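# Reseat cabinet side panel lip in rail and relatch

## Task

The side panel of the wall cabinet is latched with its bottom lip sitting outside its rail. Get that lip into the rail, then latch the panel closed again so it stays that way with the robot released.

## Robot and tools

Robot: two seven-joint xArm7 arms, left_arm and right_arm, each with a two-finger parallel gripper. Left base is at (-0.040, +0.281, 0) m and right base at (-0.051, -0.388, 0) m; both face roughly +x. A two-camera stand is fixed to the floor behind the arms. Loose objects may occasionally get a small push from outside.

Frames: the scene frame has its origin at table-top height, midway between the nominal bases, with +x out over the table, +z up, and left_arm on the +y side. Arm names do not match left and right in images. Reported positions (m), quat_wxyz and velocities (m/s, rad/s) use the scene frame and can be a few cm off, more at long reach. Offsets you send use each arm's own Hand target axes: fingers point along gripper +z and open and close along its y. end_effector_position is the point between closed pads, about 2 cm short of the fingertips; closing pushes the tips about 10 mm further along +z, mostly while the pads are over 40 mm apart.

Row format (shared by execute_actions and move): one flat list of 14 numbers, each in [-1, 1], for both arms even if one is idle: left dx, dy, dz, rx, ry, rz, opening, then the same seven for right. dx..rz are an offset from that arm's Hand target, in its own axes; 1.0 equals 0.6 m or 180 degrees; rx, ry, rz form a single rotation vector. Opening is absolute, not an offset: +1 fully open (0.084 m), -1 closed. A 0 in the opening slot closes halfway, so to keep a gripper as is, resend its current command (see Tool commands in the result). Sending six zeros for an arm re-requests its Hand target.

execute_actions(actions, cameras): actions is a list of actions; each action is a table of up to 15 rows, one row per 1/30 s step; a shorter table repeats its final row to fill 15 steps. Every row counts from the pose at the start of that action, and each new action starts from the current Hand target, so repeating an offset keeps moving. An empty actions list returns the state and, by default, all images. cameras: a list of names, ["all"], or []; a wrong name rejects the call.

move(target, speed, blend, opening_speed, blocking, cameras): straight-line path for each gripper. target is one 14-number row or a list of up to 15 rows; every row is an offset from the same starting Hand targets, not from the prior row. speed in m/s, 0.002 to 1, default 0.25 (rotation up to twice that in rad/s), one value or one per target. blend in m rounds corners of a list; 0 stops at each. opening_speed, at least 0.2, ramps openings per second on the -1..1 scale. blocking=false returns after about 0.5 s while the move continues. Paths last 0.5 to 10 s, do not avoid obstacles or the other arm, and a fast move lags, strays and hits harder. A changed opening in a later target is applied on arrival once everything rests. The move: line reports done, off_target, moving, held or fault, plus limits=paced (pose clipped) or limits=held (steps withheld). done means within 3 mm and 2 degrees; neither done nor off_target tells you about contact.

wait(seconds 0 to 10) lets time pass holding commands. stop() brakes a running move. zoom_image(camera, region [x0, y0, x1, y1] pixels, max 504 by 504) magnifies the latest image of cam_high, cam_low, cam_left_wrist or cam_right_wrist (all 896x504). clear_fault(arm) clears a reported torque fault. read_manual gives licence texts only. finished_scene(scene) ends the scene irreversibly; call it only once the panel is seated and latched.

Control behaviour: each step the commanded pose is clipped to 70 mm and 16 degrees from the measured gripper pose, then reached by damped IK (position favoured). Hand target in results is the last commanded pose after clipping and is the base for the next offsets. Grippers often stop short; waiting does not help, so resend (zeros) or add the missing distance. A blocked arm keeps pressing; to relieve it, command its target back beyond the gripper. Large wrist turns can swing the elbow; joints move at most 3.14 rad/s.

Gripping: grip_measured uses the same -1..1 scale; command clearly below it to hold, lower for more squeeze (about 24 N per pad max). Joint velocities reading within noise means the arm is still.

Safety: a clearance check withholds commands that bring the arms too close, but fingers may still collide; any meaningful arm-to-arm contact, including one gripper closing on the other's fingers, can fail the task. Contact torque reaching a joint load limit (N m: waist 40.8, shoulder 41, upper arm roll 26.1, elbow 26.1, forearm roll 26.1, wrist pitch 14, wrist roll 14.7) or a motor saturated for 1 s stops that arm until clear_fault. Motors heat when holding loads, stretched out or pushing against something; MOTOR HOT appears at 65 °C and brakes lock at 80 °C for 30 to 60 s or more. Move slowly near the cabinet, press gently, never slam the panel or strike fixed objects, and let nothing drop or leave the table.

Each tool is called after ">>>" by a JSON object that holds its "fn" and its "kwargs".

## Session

>>> {"fn": "execute_actions", "kwargs": {"actions": []}}

>>> {"fn": "zoom_image", "kwargs": {"camera": "cam_high", "region": [300, 60, 600, 360]}}

Scene clock: 0.00 s.
left_arm: end_effector_position=(+0.2971, +0.4607, +0.2414) grip_measured=+1.00 end_effector_quat_wxyz=(-0.400, +0.472, +0.779, -0.101) | right_arm: end_effector_position=(+0.6074, -0.6805, +0.1292) grip_measured=+1.00 end_effector_quat_wxyz=(+0.008, +0.941, -0.298, +0.161)
Joint positions: left_arm=[0.501 0.304 -0.34 1.427 0.457 1.922 -1.924 0.084] | right_arm=[-0.382 0.73 -0.019 1.769 0.052 0.717 0.157 0.084]
Joint velocities: within noise
Joint torques (N m): no reading
Hand target: left_arm +0.2971, +0.4607, +0.2414; -0.400, +0.472, +0.779, -0.101 | right_arm +0.6074, -0.6805, +0.1292; +0.008, +0.941, -0.298, +0.161
Tool commands: left_gripper/opening=+1.0 right_gripper/opening=+1.0

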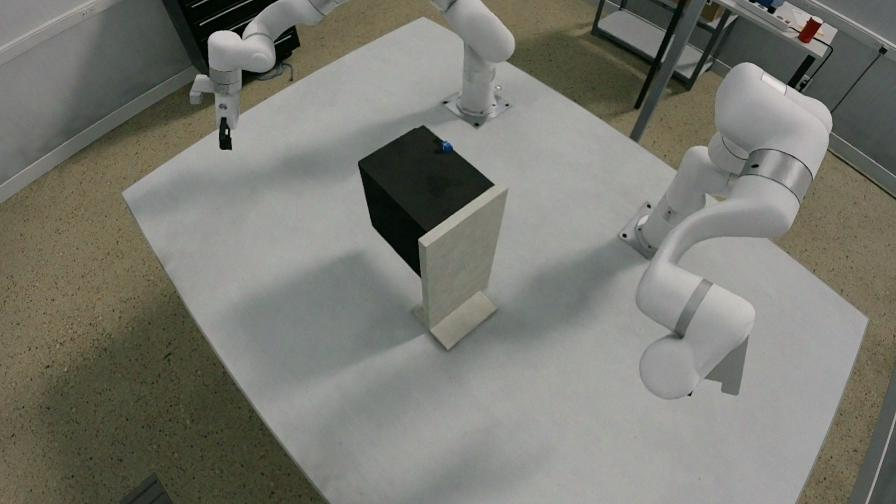

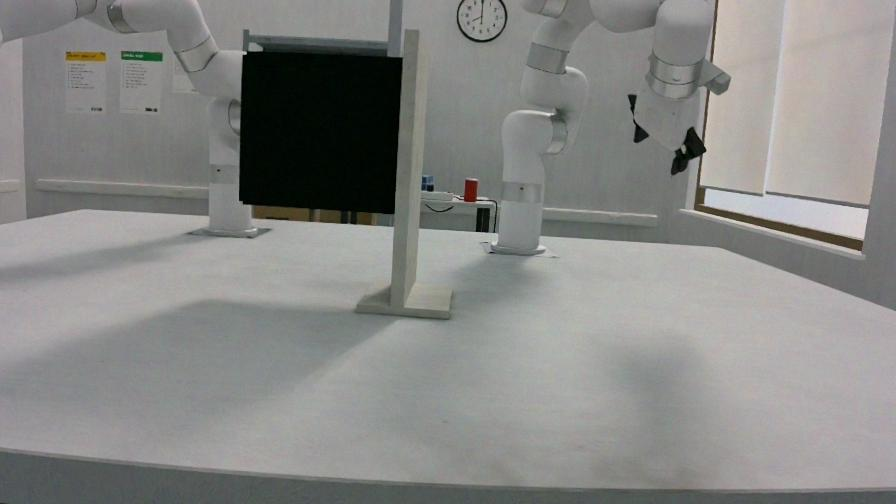

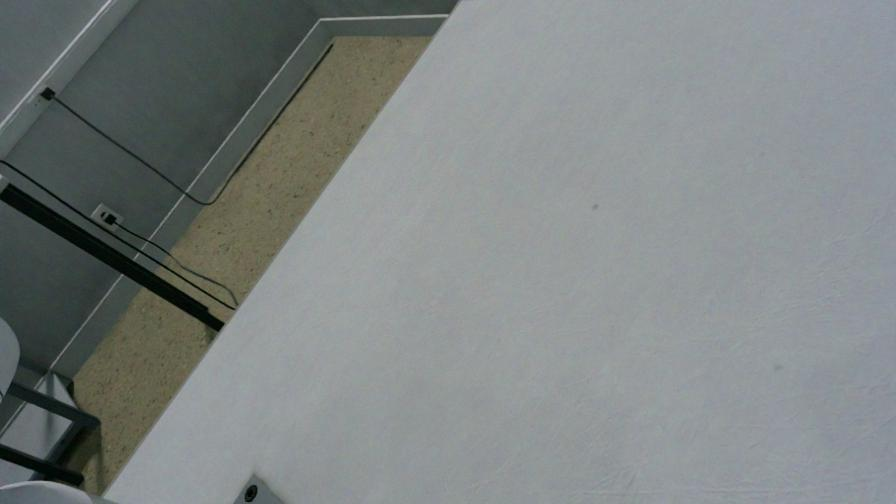

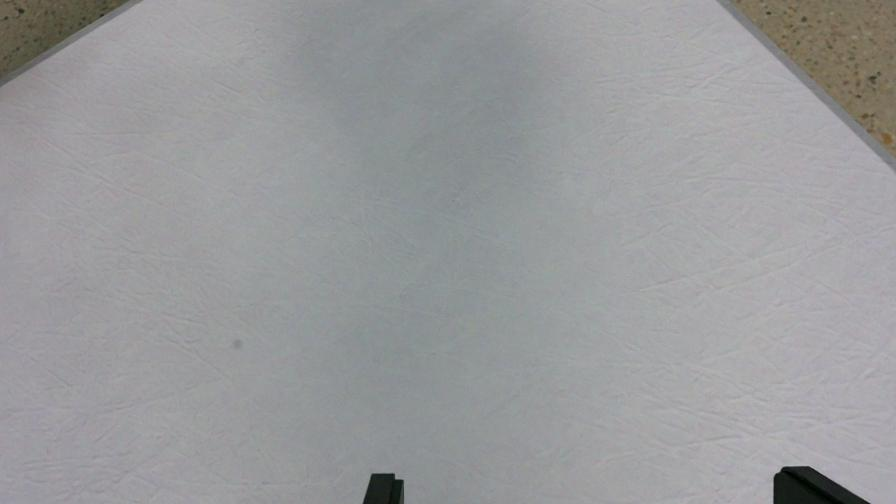

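Scaled by 1.680 from the camera's 896x504 image, which has a finer 1280x720 frame.

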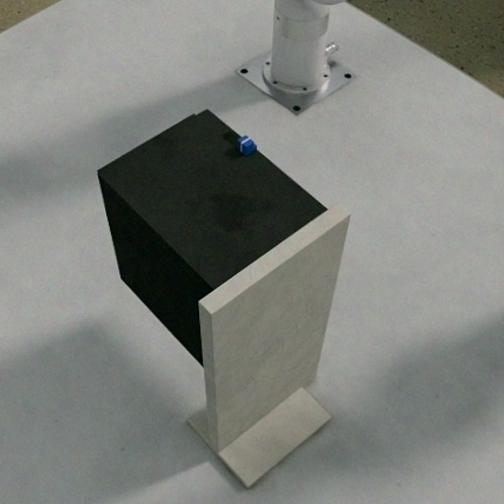

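>>> {"fn": "move", "kwargs": {"target": [-0.675,-0.551,-0.103,-0.720,-0.2725,0.060,0,-0.688,-0.064,-0.281,0.484,-0.234,-0.070,0], "cameras": ["cam_left_wrist","cam_right_wrist","cam_high"]}}

Scene clock: 35.17 s.
left_arm: end_effector_position=(+0.2198, -0.0600, +0.2456) grip_measured=-0.01 end_effector_quat_wxyz=(+0.537, +0.538, +0.459, +0.460) | right_arm: end_effector_position=(+0.2605, -0.4001, +0.1653) grip_measured=-0.01 end_effector_quat_wxyz=(+0.708, -0.706, -0.001, +0.000)
Joint positions: left_arm=[0.037 -1.622 -1.701 0.306 -0.242 0.097 -3.038 0.044] | right_arm=[-1.02 0.452 0.313 0.872 0.819 1.782 -1.161 0.044]
Joint torques (N m): left_arm=[5.4 3.22 15.53 -0.1 -2.72 0.62 -1.32] | right_arm=[-3.99 -16.06 5.86 7.91 -0.72 2.21 -2.01]
Hand target: left_arm +0.2198, -0.0600, +0.2456; +0.537, +0.538, +0.459, +0.460 | right_arm +0.2605, -0.4001, +0.1653; +0.708, -0.706, -0.001, +0.000
Off the commanded pose: left_arm 0.000 m, 0 deg | right_arm 0.000 m, 0 deg.
move: done
Images, in order (width x height): cam_high 896x504, cam_left_wrist 896x504, cam_right_wrist 896x504.

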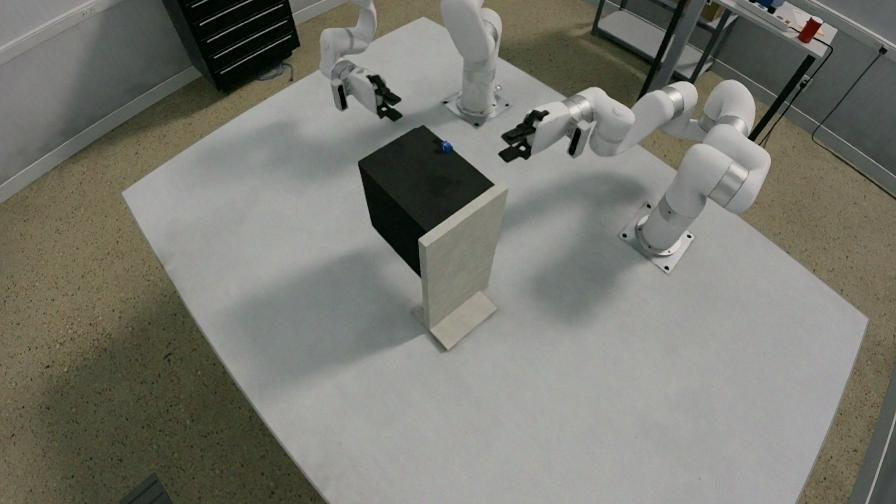

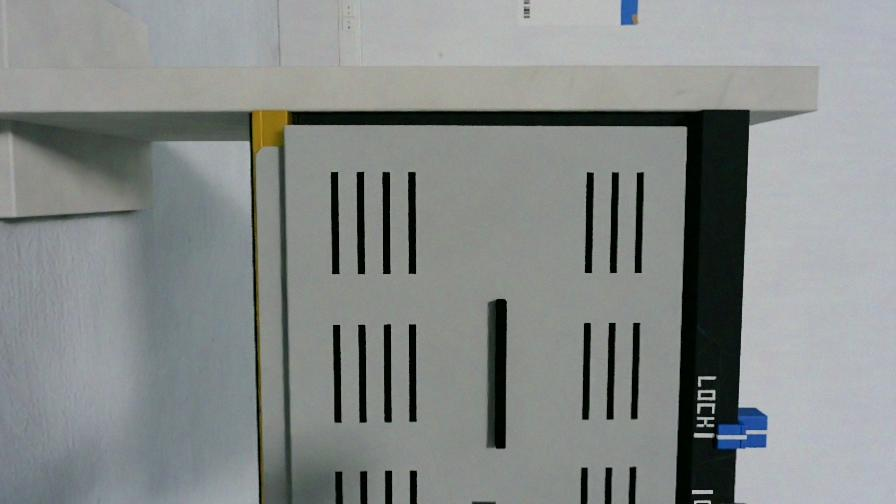

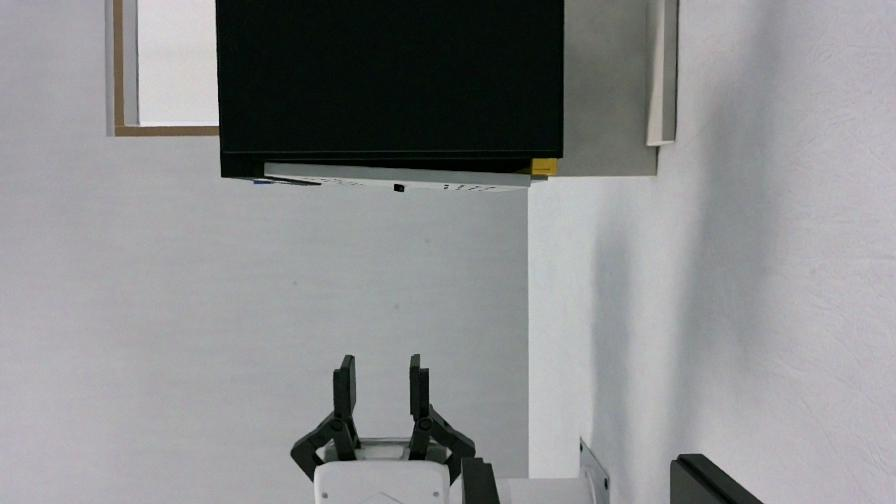

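>>> {"fn": "zoom_image", "kwargs": {"camera": "cam_right_wrist", "region": [210, 130, 410, 210]}}

>>> {"fn": "zoom_image", "kwargs": {"camera": "cam_right_wrist", "region": [460, 130, 600, 210]}}

Scaled by 2.520 from the camera's 896x504 image, which has a finer 1280x720 frame.

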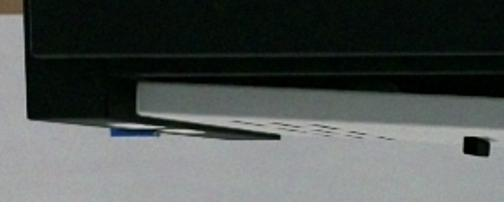

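Scaled by 3.600 from the camera's 896x504 image, which has a finer 1280x720 frame.

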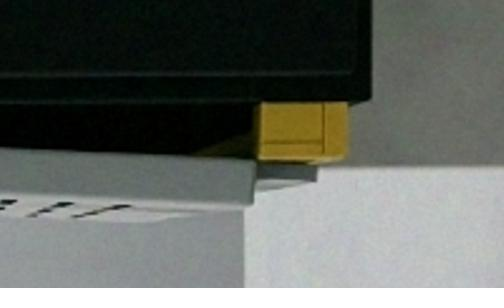

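>>> {"fn": "move", "kwargs": {"target": [0.0276,-0.026,0.1962,0.0133,0.0267,0,-0.2,0,0,0,0,0,0,-0.1], "speed": 0.12, "cameras": ["cam_left_wrist","cam_right_wrist"]}}

>>> {"fn": "zoom_image", "kwargs": {"camera": "cam_right_wrist", "region": [310, 120, 490, 260]}}

Scene clock: 73.63 s.
left_arm: end_effector_position=(+0.3386, -0.0620, +0.2300) grip_measured=-0.21 end_effector_quat_wxyz=(+0.506, +0.529, +0.491, +0.472) | right_arm: end_effector_position=(+0.2605, -0.4001, +0.1653) grip_measured=-0.11 end_effector_quat_wxyz=(+0.708, -0.706, -0.001, +0.000)
Joint positions: left_arm=[0.579 -1.569 -1.699 0.495 -0.229 -0.174 -3.012 0.035] | right_arm=[-1.02 0.452 0.313 0.872 0.819 1.782 -1.161 0.039]
Joint torques (N m): left_arm=[5.54 14.65 27.95 1.09 0.04 -1.71 1.33] | right_arm=[-3.83 -16.24 5.75 8.06 -0.83 2.48 -2.26]
Hand target: left_arm +0.3387, -0.0620, +0.2300; +0.506, +0.529, +0.491, +0.472 | right_arm +0.2605, -0.4001, +0.1653; +0.708, -0.706, -0.001, +0.000
Off the commanded pose: left_arm 0.000 m, 0 deg | right_arm 0.000 m, 0 deg.
move: done
Images, in order (width x height): cam_left_wrist 896x504, cam_right_wrist 896x504.

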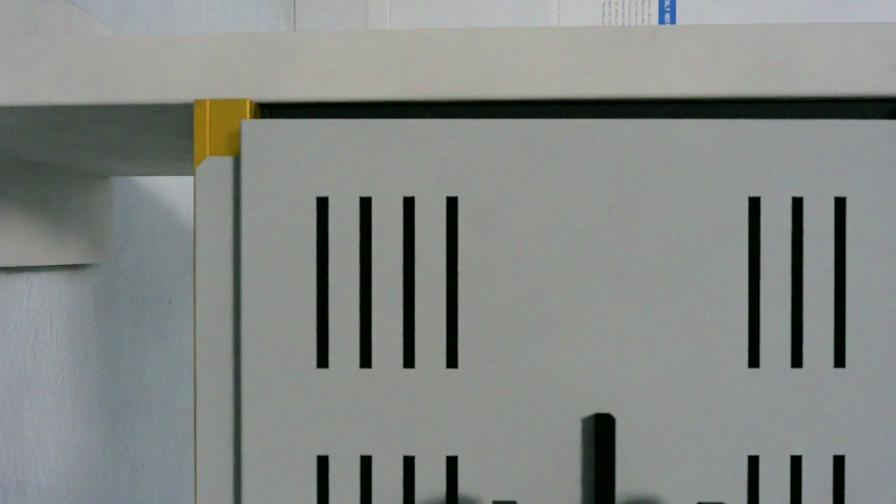

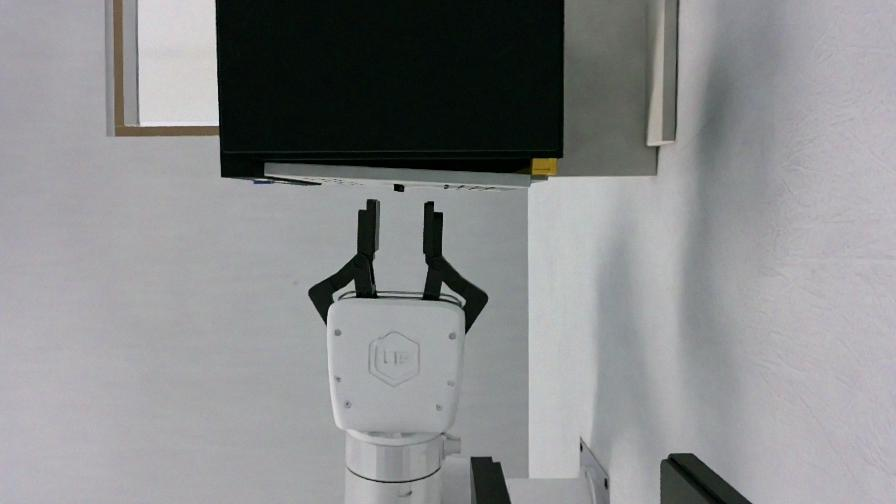

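Scaled by 2.800 from the camera's 896x504 image, which has a finer 1280x720 frame.

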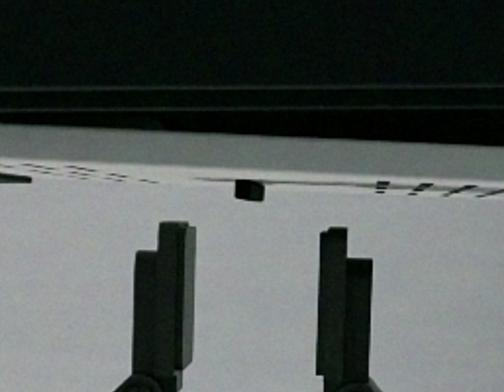

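>>> {"fn": "move", "kwargs": {"target": [[0,0.0023,0.0185,0,0,0,-0.4,0,0,0,0,0,0,-0.1],[0,0.0023,0.0185,0,0,0,-1,0,0,0,0,0,0,-0.1]], "speed": 0.05, "opening_speed": 1.0, "cameras": ["cam_left_wrist","cam_right_wrist"]}}

>>> {"fn": "zoom_image", "kwargs": {"camera": "cam_right_wrist", "region": [310, 120, 490, 260]}}

Scene clock: 81.27 s.
left_arm: end_effector_position=(+0.3499, -0.0626, +0.2310) grip_measured=-0.92 end_effector_quat_wxyz=(+0.506, +0.529, +0.491, +0.472) | right_arm: end_effector_position=(+0.2605, -0.4001, +0.1653) grip_measured=-0.11 end_effector_quat_wxyz=(+0.708, -0.706, -0.001, +0.000)
Joint positions: left_arm=[0.627 -1.565 -1.695 0.516 -0.225 -0.201 -3.008 0.004] | right_arm=[-1.02 0.452 0.313 0.872 0.819 1.782 -1.161 0.039]
Joint torques (N m): left_arm=[-2.12 7.14 11.52 -5 -1.88 3.22 0.47] | right_arm=[-3.8 -16.49 5.79 7.97 -1.07 2.16 -2]
Hand target: left_arm +0.3498, -0.0628, +0.2309; +0.506, +0.529, +0.491, +0.472 | right_arm +0.2605, -0.4001, +0.1653; +0.708, -0.706, -0.001, +0.000
Off the commanded pose: left_arm 0.000 m, 0 deg | right_arm 0.000 m, 0 deg.
move: done
Images, in order (width x height): cam_left_wrist 896x504, cam_right_wrist 896x504.

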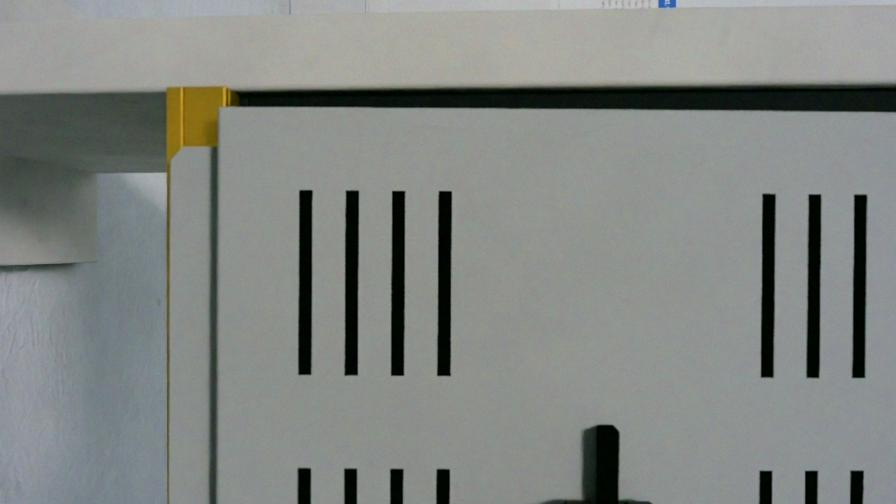

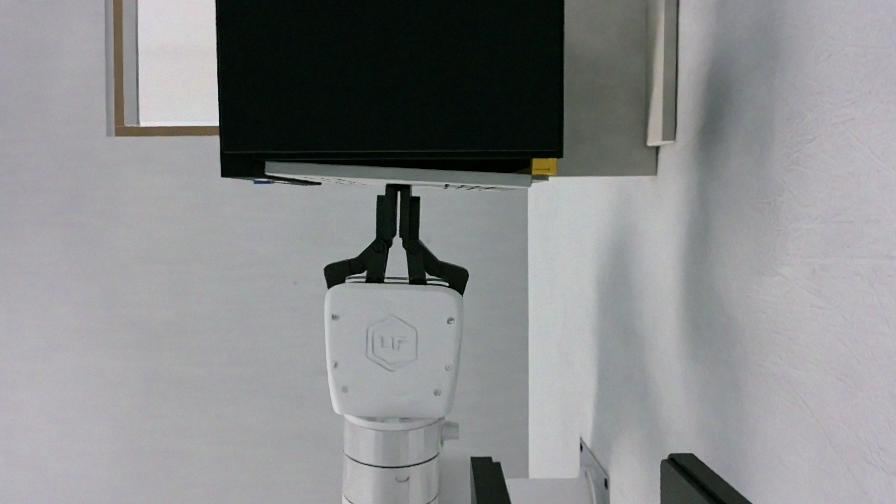

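Scaled by 2.800 from the camera's 896x504 image, which has a finer 1280x720 frame.

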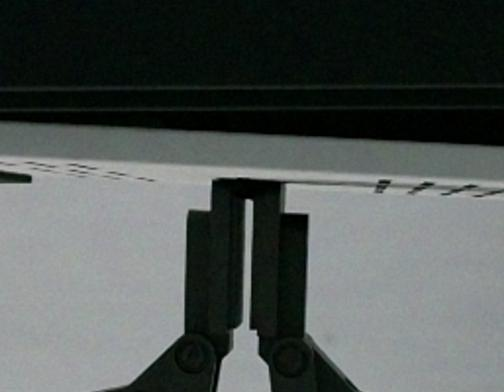

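>>> {"fn": "move", "kwargs": {"target": [[0,0,0,0,0,0,-1,0.1167,-0.4583,0.2333,-0.4998,0.0183,0.0183,-0.1],[0,0,0,0,0,0,-1,0.1923,-0.3853,0.5167,-0.4998,0.0183,0.0183,-0.1]], "blend": [0.02,0], "cameras": ["cam_left_wrist","cam_right_wrist"]}}

Scene clock: 110.10 s.
left_arm: end_effector_position=(+0.3498, -0.0628, +0.2309) grip_measured=-0.92 end_effector_quat_wxyz=(+0.506, +0.529, +0.491, +0.472) | right_arm: end_effector_position=(+0.3752, -0.0905, +0.3974) grip_measured=-0.11 end_effector_quat_wxyz=(-0.001, +0.999, -0.036, +0.000)
Joint positions: left_arm=[0.627 -1.565 -1.695 0.516 -0.225 -0.201 -3.008 0.004] | right_arm=[-1.558 -0.464 1.79 1.864 0.462 1.734 0.382 0.039]
Joint torques (N m): left_arm=[-5.49 15.69 9.33 -0.46 -1.12 -0.24 -0.96] | right_arm=[-3.81 13.35 -7.98 19.83 1.89 -0.12 -1.88]
Hand target: left_arm +0.3498, -0.0628, +0.2309; +0.506, +0.529, +0.491, +0.472 | right_arm +0.3752, -0.0905, +0.3974; -0.001, +0.999, -0.036, +0.000
Off the commanded pose: left_arm 0.000 m, 0 deg | right_arm 0.000 m, 0 deg.
move: done
Images, in order (width x height): cam_left_wrist 896x504, cam_right_wrist 896x504.

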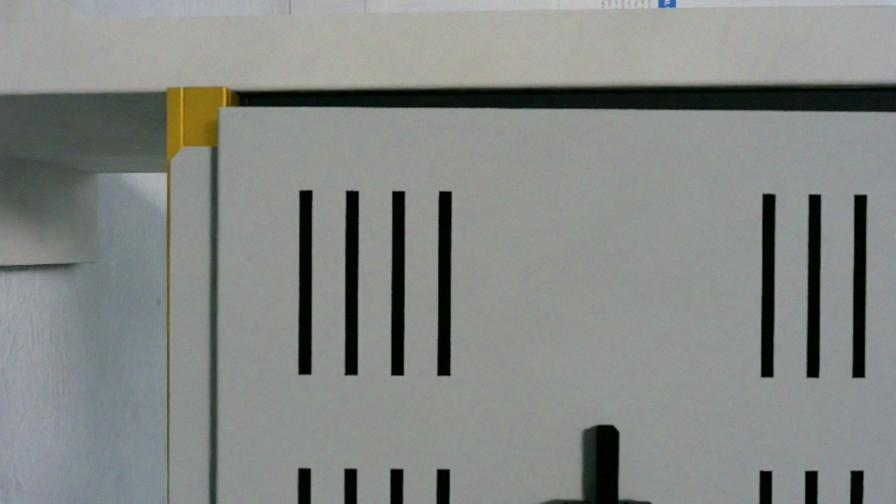

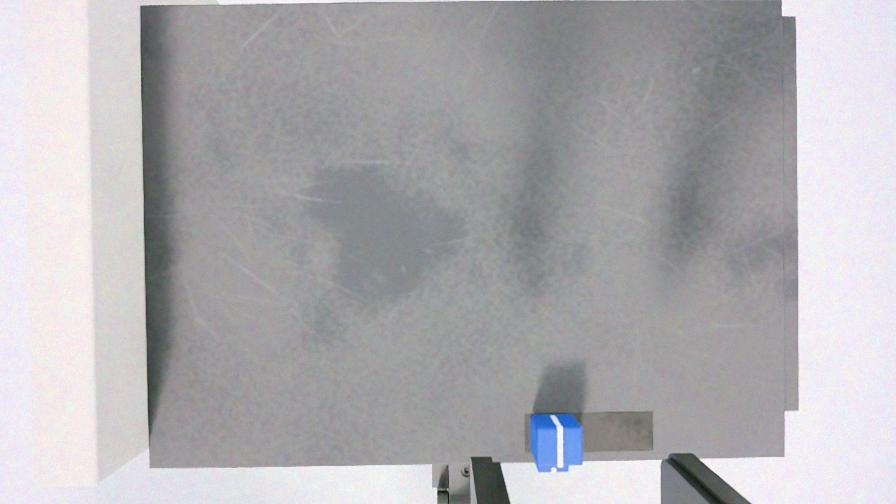

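>>> {"fn": "move", "kwargs": {"target": [[0,0,0,0,0,0,-1,0.0117,0.0025,0.0745,0,0,0,-0.1],[0,0,0,0,0,0,-1,0.0117,0.0025,0.0745,0,0,0,-1],[0,0,0,0,0,0,-1,0.0117,0.0425,0.0745,0,0,0,-1]], "speed": [0.08,0.06,0.05], "opening_speed": 1.0, "cameras": ["cam_right_wrist","cam_left_wrist"]}}

Scene clock: 127.47 s.
left_arm: end_effector_position=(+0.3498, -0.0628, +0.2309) grip_measured=-0.92 end_effector_quat_wxyz=(+0.506, +0.529, +0.491, +0.472) | right_arm: end_effector_position=(+0.3804, -0.1163, +0.3526) grip_measured=-0.69 end_effector_quat_wxyz=(-0.001, +0.999, -0.036, +0.000)
Joint positions: left_arm=[0.627 -1.564 -1.695 0.516 -0.225 -0.201 -3.008 0.004] | right_arm=[-1.418 -0.412 1.704 1.63 0.411 1.57 0.342 0.014]
Joint torques (N m): left_arm=[5.2 11.12 31.22 -0.73 -2.29 0.06 -0.65] | right_arm=[3.83 16.86 -13.51 16.5 -1.93 -1.07 -1.93]
Hand target: left_arm +0.3498, -0.0628, +0.2309; +0.506, +0.529, +0.491, +0.472 | right_arm +0.3804, -0.1163, +0.3526; -0.001, +0.999, -0.036, +0.000
Off the commanded pose: left_arm 0.000 m, 0 deg | right_arm 0.000 m, 0 deg.
move: done
Images, in order (width x height): cam_left_wrist 896x504, cam_right_wrist 896x504.

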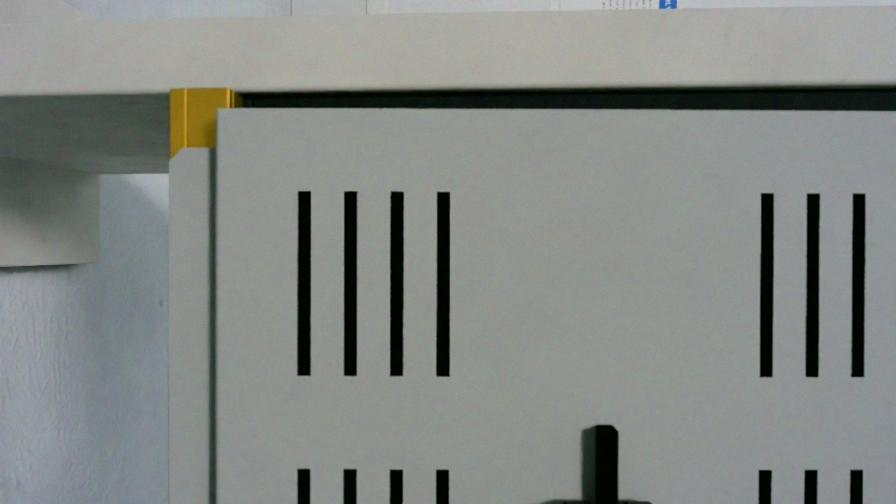

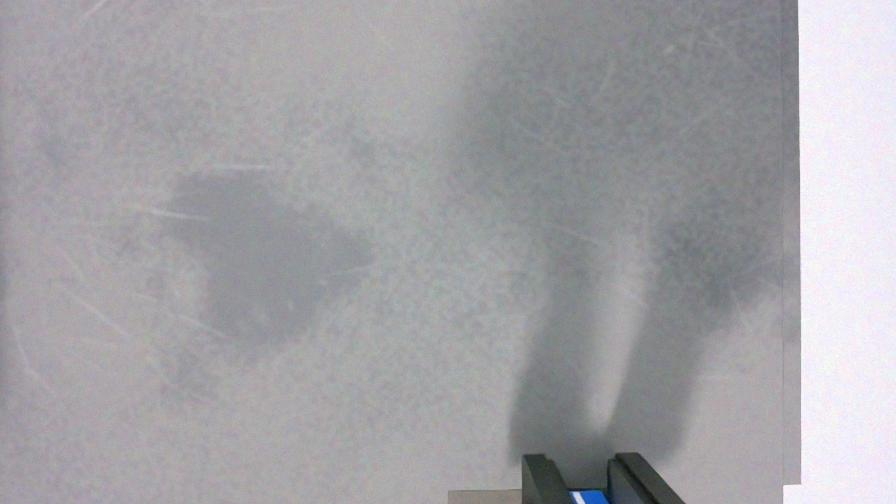

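>>> {"fn": "move", "kwargs": {"target": [[0,0,0,0,0,0,-1,0,0,0,0,0,0,-0.1],[0,0,0,0,0,0,-1,0,0,-0.083,0,0,0,-0.1],[0,-0.0015,-0.0367,0,0,0,-1,-0.065,0.2617,-0.129,0.4998,-0.0183,-0.0183,-0.1],[0,0.0177,-0.0375,-0.0411,0,0,-1,-0.1647,0.4863,0.3122,0.4998,-0.0183,-0.0183,-0.1]], "speed": [0.1,0.15,0.3,0.3], "blend": [0,0,0,0], "cameras": ["cam_right_wrist","cam_left_wrist"]}}

>>> {"fn": "zoom_image", "kwargs": {"camera": "cam_right_wrist", "region": [210, 110, 410, 210]}}

>>> {"fn": "zoom_image", "kwargs": {"camera": "cam_right_wrist", "region": [460, 130, 600, 230]}}

Scene clock: 147.37 s.
left_arm: end_effector_position=(+0.3278, -0.0612, +0.2425) grip_measured=-0.92 end_effector_quat_wxyz=(+0.539, +0.495, +0.459, +0.503) | right_arm: end_effector_position=(+0.2611, -0.3998, +0.1645) grip_measured=-0.11 end_effector_quat_wxyz=(+0.708, -0.706, -0.001, +0.000)
Joint positions: left_arm=[0.513 -1.749 -1.737 0.484 -0.288 -0.12 -3.09 0.004] | right_arm=[-1.132 0.473 0.43 0.867 0.794 1.744 -1.131 0.039]
Joint torques (N m): left_arm=[-5.91 4.75 21.34 -3.17 -3.31 1.71 -1.29] | right_arm=[3.34 -16.3 2.67 13.92 -0.36 0.31 -1.98]
Hand target: left_arm +0.3278, -0.0612, +0.2425; +0.539, +0.495, +0.459, +0.503 | right_arm +0.2611, -0.3998, +0.1645; +0.708, -0.706, -0.001, +0.000
Off the commanded pose: left_arm 0.000 m, 0 deg | right_arm 0.000 m, 0 deg.
move: done
Images, in order (width x height): cam_left_wrist 896x504, cam_right_wrist 896x504.

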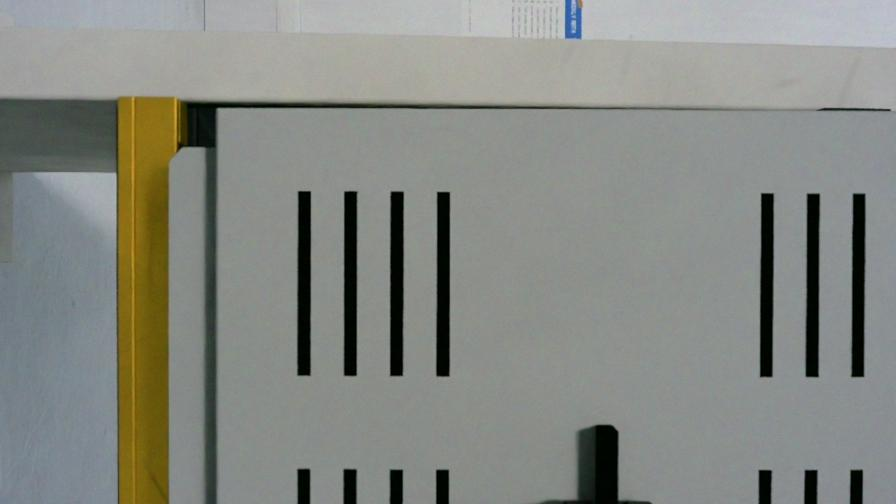

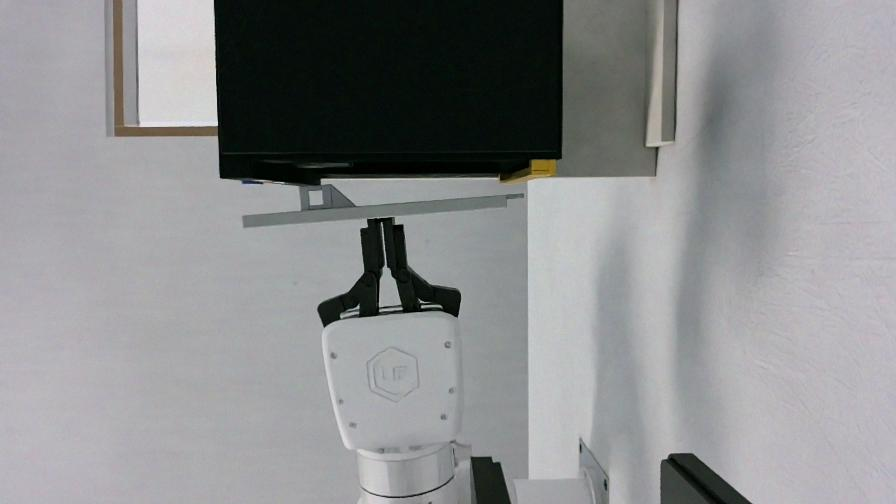

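Scaled by 2.520 from the camera's 896x504 image, which has a finer 1280x720 frame.

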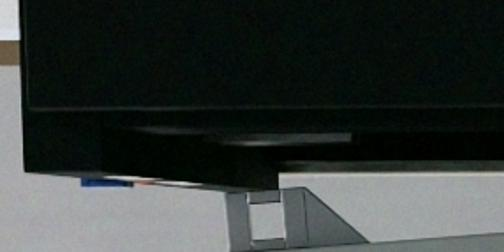

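Scaled by 3.600 from the camera's 896x504 image, which has a finer 1280x720 frame.

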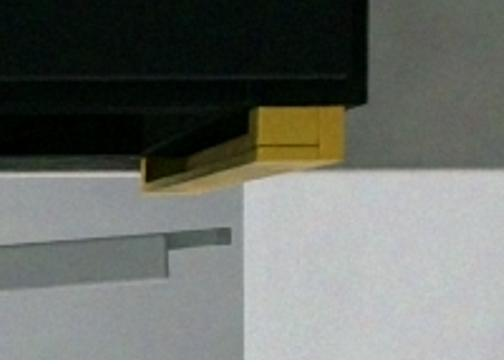

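>>> {"fn": "move", "kwargs": {"target": [[0,0.005,0.0004,0,0,0,-1,0,0,0,0,0,0,-0.1],[0,0.0025,0.0287,0,0,0,-1,0,0,0,0,0,0,-0.1]], "speed": 0.04, "cameras": ["cam_right_wrist","cam_left_wrist"]}}

>>> {"fn": "zoom_image", "kwargs": {"camera": "cam_right_wrist", "region": [470, 130, 570, 230]}}

>>> {"fn": "zoom_image", "kwargs": {"camera": "cam_right_wrist", "region": [210, 110, 410, 210]}}

Scene clock: 167.23 s.
left_arm: end_effector_position=(+0.3447, -0.0625, +0.2455) grip_measured=-0.92 end_effector_quat_wxyz=(+0.539, +0.495, +0.459, +0.503) | right_arm: end_effector_position=(+0.2611, -0.3998, +0.1645) grip_measured=-0.11 end_effector_quat_wxyz=(+0.708, -0.706, -0.001, +0.000)
Joint positions: left_arm=[0.589 -1.743 -1.72 0.514 -0.283 -0.165 -3.083 0.004] | right_arm=[-1.132 0.473 0.43 0.867 0.794 1.744 -1.131 0.039]
Joint torques (N m): left_arm=[4.84 14.01 30.67 -2.68 -0.2 -1.34 1.37] | right_arm=[3.32 -15.81 2.54 13.59 -1.08 0.36 -1.93]
Hand target: left_arm +0.3448, -0.0625, +0.2455; +0.539, +0.495, +0.459, +0.503 | right_arm +0.2611, -0.3998, +0.1645; +0.708, -0.706, -0.001, +0.000
Off the commanded pose: left_arm 0.000 m, 0 deg | right_arm 0.000 m, 0 deg.
move: done
Images, in order (width x height): cam_left_wrist 896x504, cam_right_wrist 896x504.

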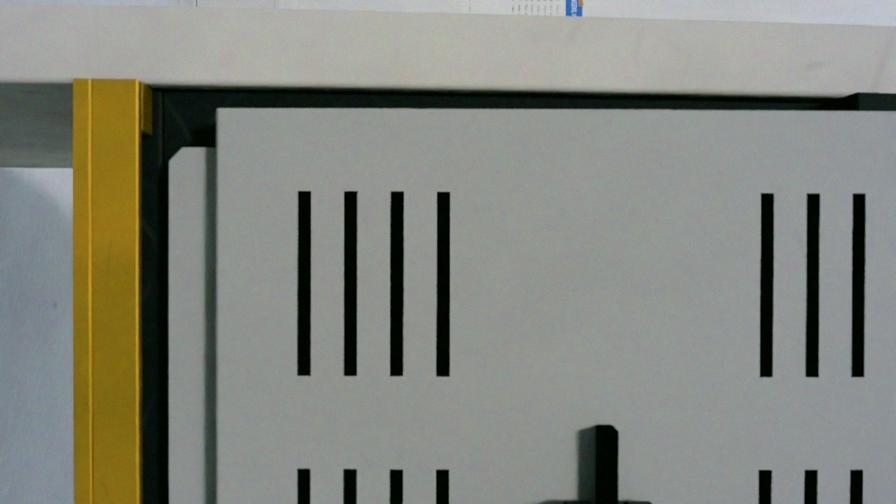

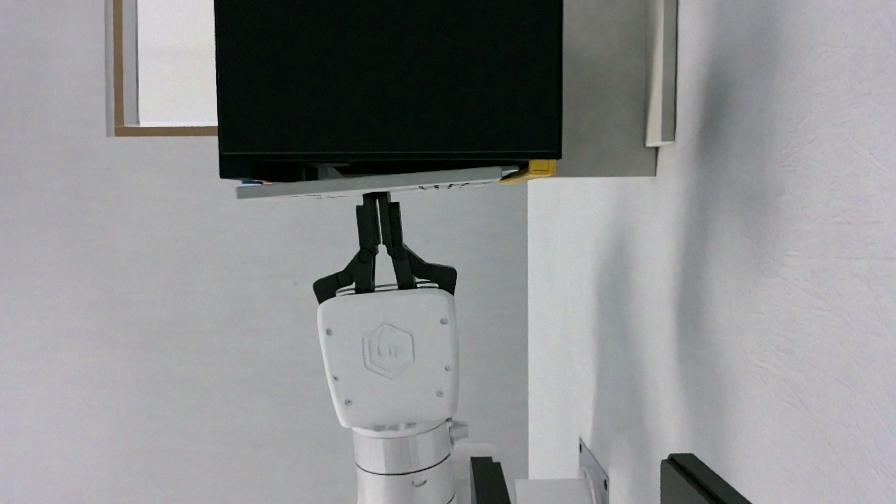

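Scaled by 5.040 from the camera's 896x504 image, which has a finer 1280x720 frame.

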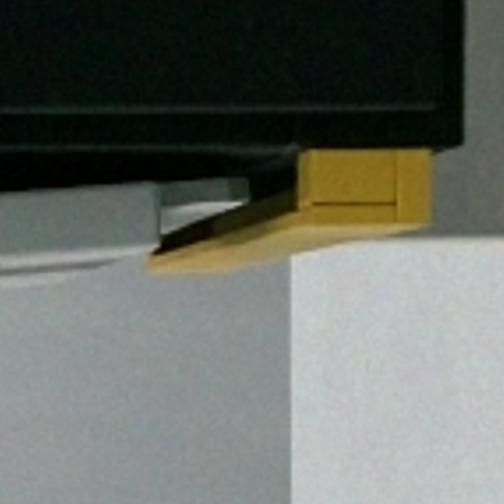

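Scaled by 2.520 from the camera's 896x504 image, which has a finer 1280x720 frame.

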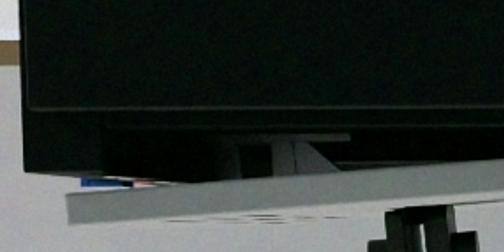

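>>> {"fn": "move", "kwargs": {"target": [[0,-0.0232,-0.002,0,0,0,-1,0,0,0,0,0,0,-0.1],[0,-0.0255,0.0143,0.0278,0,0,-1,0,0,0,0,0,0,-0.1]], "speed": [0.025,0.02], "cameras": ["cam_right_wrist","cam_left_wrist"]}}

>>> {"fn": "zoom_image", "kwargs": {"camera": "cam_right_wrist", "region": [470, 130, 570, 230]}}

>>> {"fn": "zoom_image", "kwargs": {"camera": "cam_right_wrist", "region": [210, 110, 410, 210]}}

Scene clock: 179.30 s.
left_arm: end_effector_position=(+0.3545, -0.0633, +0.2310) grip_measured=-0.92 end_effector_quat_wxyz=(+0.517, +0.519, +0.480, +0.482) | right_arm: end_effector_position=(+0.2611, -0.3998, +0.1645) grip_measured=-0.11 end_effector_quat_wxyz=(+0.708, -0.706, -0.001, +0.000)
Joint positions: left_arm=[0.641 -1.631 -1.712 0.529 -0.245 -0.205 -3.044 0.004] | right_arm=[-1.132 0.473 0.43 0.867 0.794 1.744 -1.131 0.039]
Joint torques (N m): left_arm=[26.7 16.76 2.46 12.57 3.9 0.21 1.25] | right_arm=[3.29 -15.91 2.91 13.54 -1.06 0.63 -2.04]
Hand target: left_arm +0.3546, -0.0632, +0.2310; +0.517, +0.519, +0.481, +0.482 | right_arm +0.2611, -0.3998, +0.1645; +0.708, -0.706, -0.001, +0.000
Off the commanded pose: left_arm 0.000 m, 0 deg | right_arm 0.000 m, 0 deg.
move: done
Images, in order (width x height): cam_left_wrist 896x504, cam_right_wrist 896x504.

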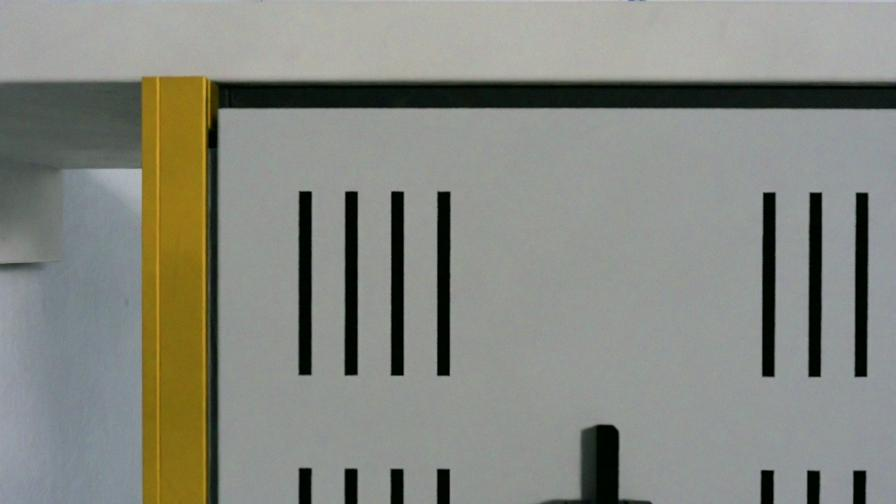

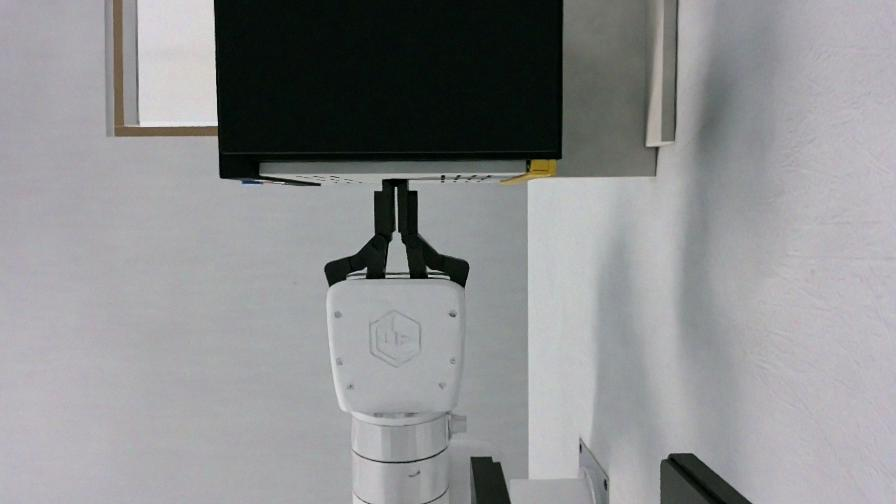

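Scaled by 5.040 from the camera's 896x504 image, which has a finer 1280x720 frame.

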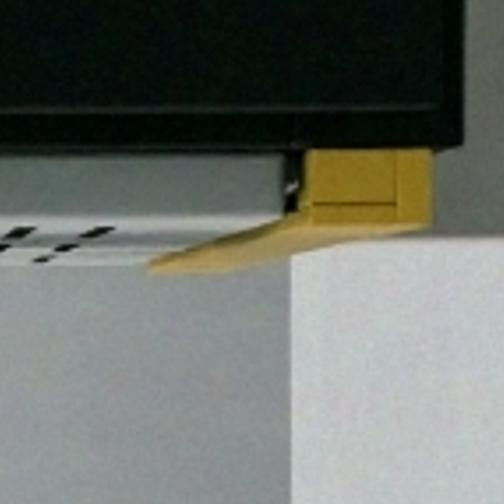

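Scaled by 2.520 from the camera's 896x504 image, which has a finer 1280x720 frame.

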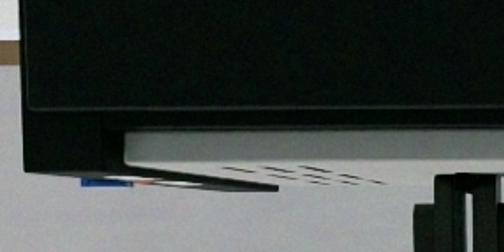

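>>> {"fn": "move", "kwargs": {"target": [[0,0,0,0,0,0,-1,0.1148,-0.4425,0.2163,-0.4998,0.0183,0.0183,-0.1],[0,0,0,0,0,0,-1,0.1988,-0.4258,0.4725,-0.4998,0.0183,0.0183,-0.1],[0,0,0,0,0,0,-1,0.1988,-0.3135,0.4725,-0.4998,0.0183,0.0183,-0.1],[0,0,0,0,0,0,-1,0.1988,-0.3135,0.4725,-0.4998,0.0183,0.0183,-1]], "speed": [0.3,0.3,0.1,0.1], "blend": [0.03,0.003,0,0], "cameras": ["cam_right_wrist"]}}

Scene clock: 190.83 s.
left_arm: end_effector_position=(+0.3545, -0.0633, +0.2310) grip_measured=-0.92 end_effector_quat_wxyz=(+0.517, +0.519, +0.480, +0.482) | right_arm: end_effector_position=(+0.3798, -0.1166, +0.3535) grip_measured=-0.69 end_effector_quat_wxyz=(-0.001, +0.999, -0.036, +0.000)
Joint positions: left_arm=[0.642 -1.631 -1.712 0.529 -0.245 -0.205 -3.044 0.004] | right_arm=[-1.402 -0.56 1.556 1.643 0.564 1.639 0.239 0.014]
Joint torques (N m): left_arm=[28.31 17.1 2.39 12.93 3.76 2.38 0.79] | right_arm=[2.07 10.55 -15.61 12.68 0.13 -1.71 -1.85]
Hand target: left_arm +0.3546, -0.0632, +0.2310; +0.517, +0.519, +0.481, +0.482 | right_arm +0.3798, -0.1166, +0.3534; -0.001, +0.999, -0.036, +0.000
Off the commanded pose: left_arm 0.000 m, 0 deg | right_arm 0.000 m, 0 deg.
move: done
Images, in order (width x height): cam_right_wrist 896x504.

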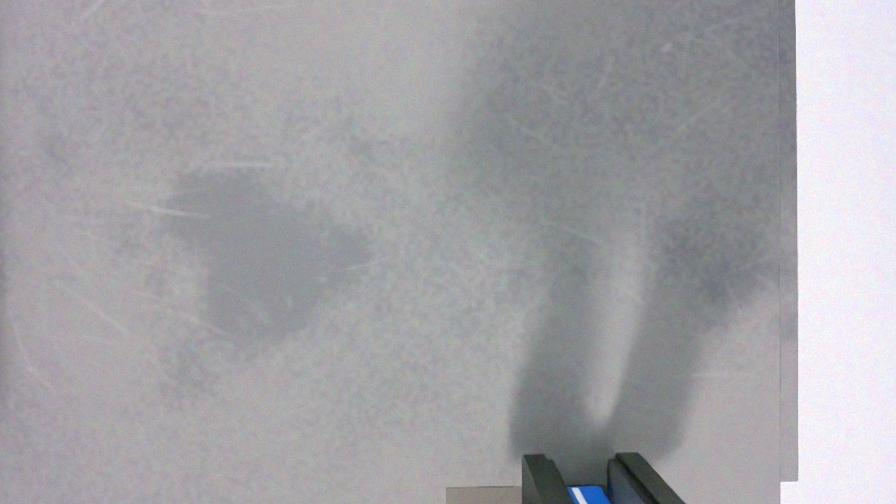

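>>> {"fn": "move", "kwargs": {"target": [[0,0,0,0,0,0,-1,0,-0.0437,0,0,0,0,-1],[0,0,0,0,0,0,-0.2,0,-0.0437,0,0,0,0,-1],[0,0,0,0,0,0,-0.2,0,-0.0437,0,0,0,0,-0.2],[0,0,-0.12,0,0,0,-0.2,0,-0.0437,-0.083,0,0,0,-0.2]], "speed": [0.03,0.03,0.03,0.12], "opening_speed": 1.5, "cameras": ["cam_right_wrist","cam_left_wrist"]}}

>>> {"fn": "zoom_image", "kwargs": {"camera": "cam_left_wrist", "region": [100, 50, 604, 504]}}

Scene clock: 198.27 s.
left_arm: end_effector_position=(+0.2828, -0.0579, +0.2310) grip_measured=-0.21 end_effector_quat_wxyz=(+0.517, +0.519, +0.481, +0.482) | right_arm: end_effector_position=(+0.3816, -0.0906, +0.4033) grip_measured=-0.21 end_effector_quat_wxyz=(-0.001, +0.999, -0.036, +0.000)
Joint positions: left_arm=[0.32 -1.641 -1.732 0.41 -0.257 -0.002 -3.057 0.035] | right_arm=[-1.597 -0.579 1.677 1.934 0.598 1.815 0.308 0.035]
Joint torques (N m): left_arm=[-5.67 4.25 17.67 -6.17 -2.94 1.75 -1.28] | right_arm=[-3.86 14.95 -9.75 17.75 2 -0.33 2.19]
Hand target: left_arm +0.2828, -0.0579, +0.2310; +0.517, +0.519, +0.481, +0.482 | right_arm +0.3816, -0.0906, +0.4033; -0.001, +0.999, -0.036, +0.000
Off the commanded pose: left_arm 0.000 m, 0 deg | right_arm 0.000 m, 0 deg.
move: done
Images, in order (width x height): cam_left_wrist 896x504, cam_right_wrist 896x504.

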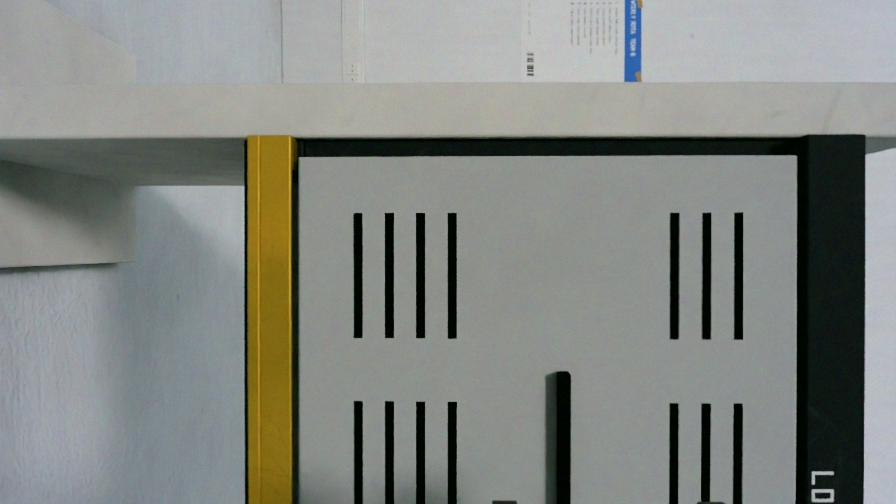

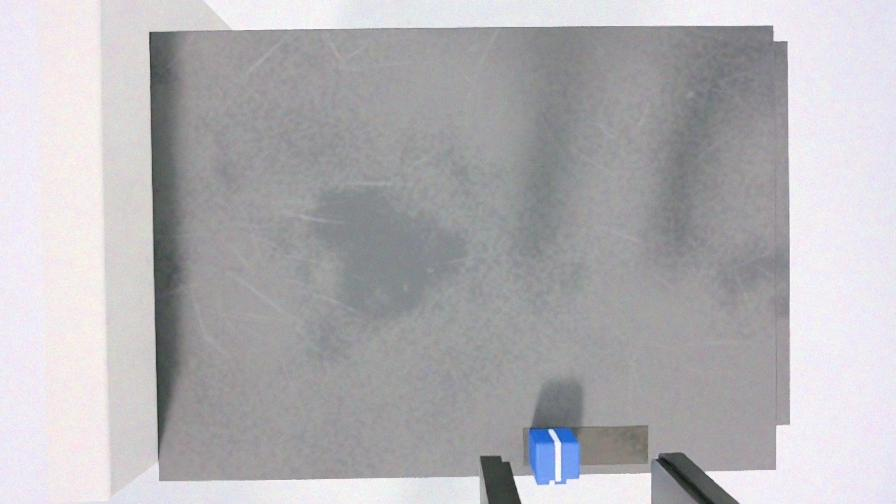

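Scaled by 1.000.

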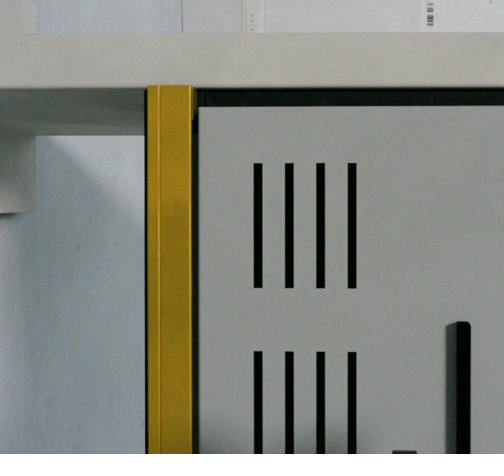

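>>> {"fn": "finished_scene", "kwargs": {"scene": 2}}

The scene is finished: the task was done.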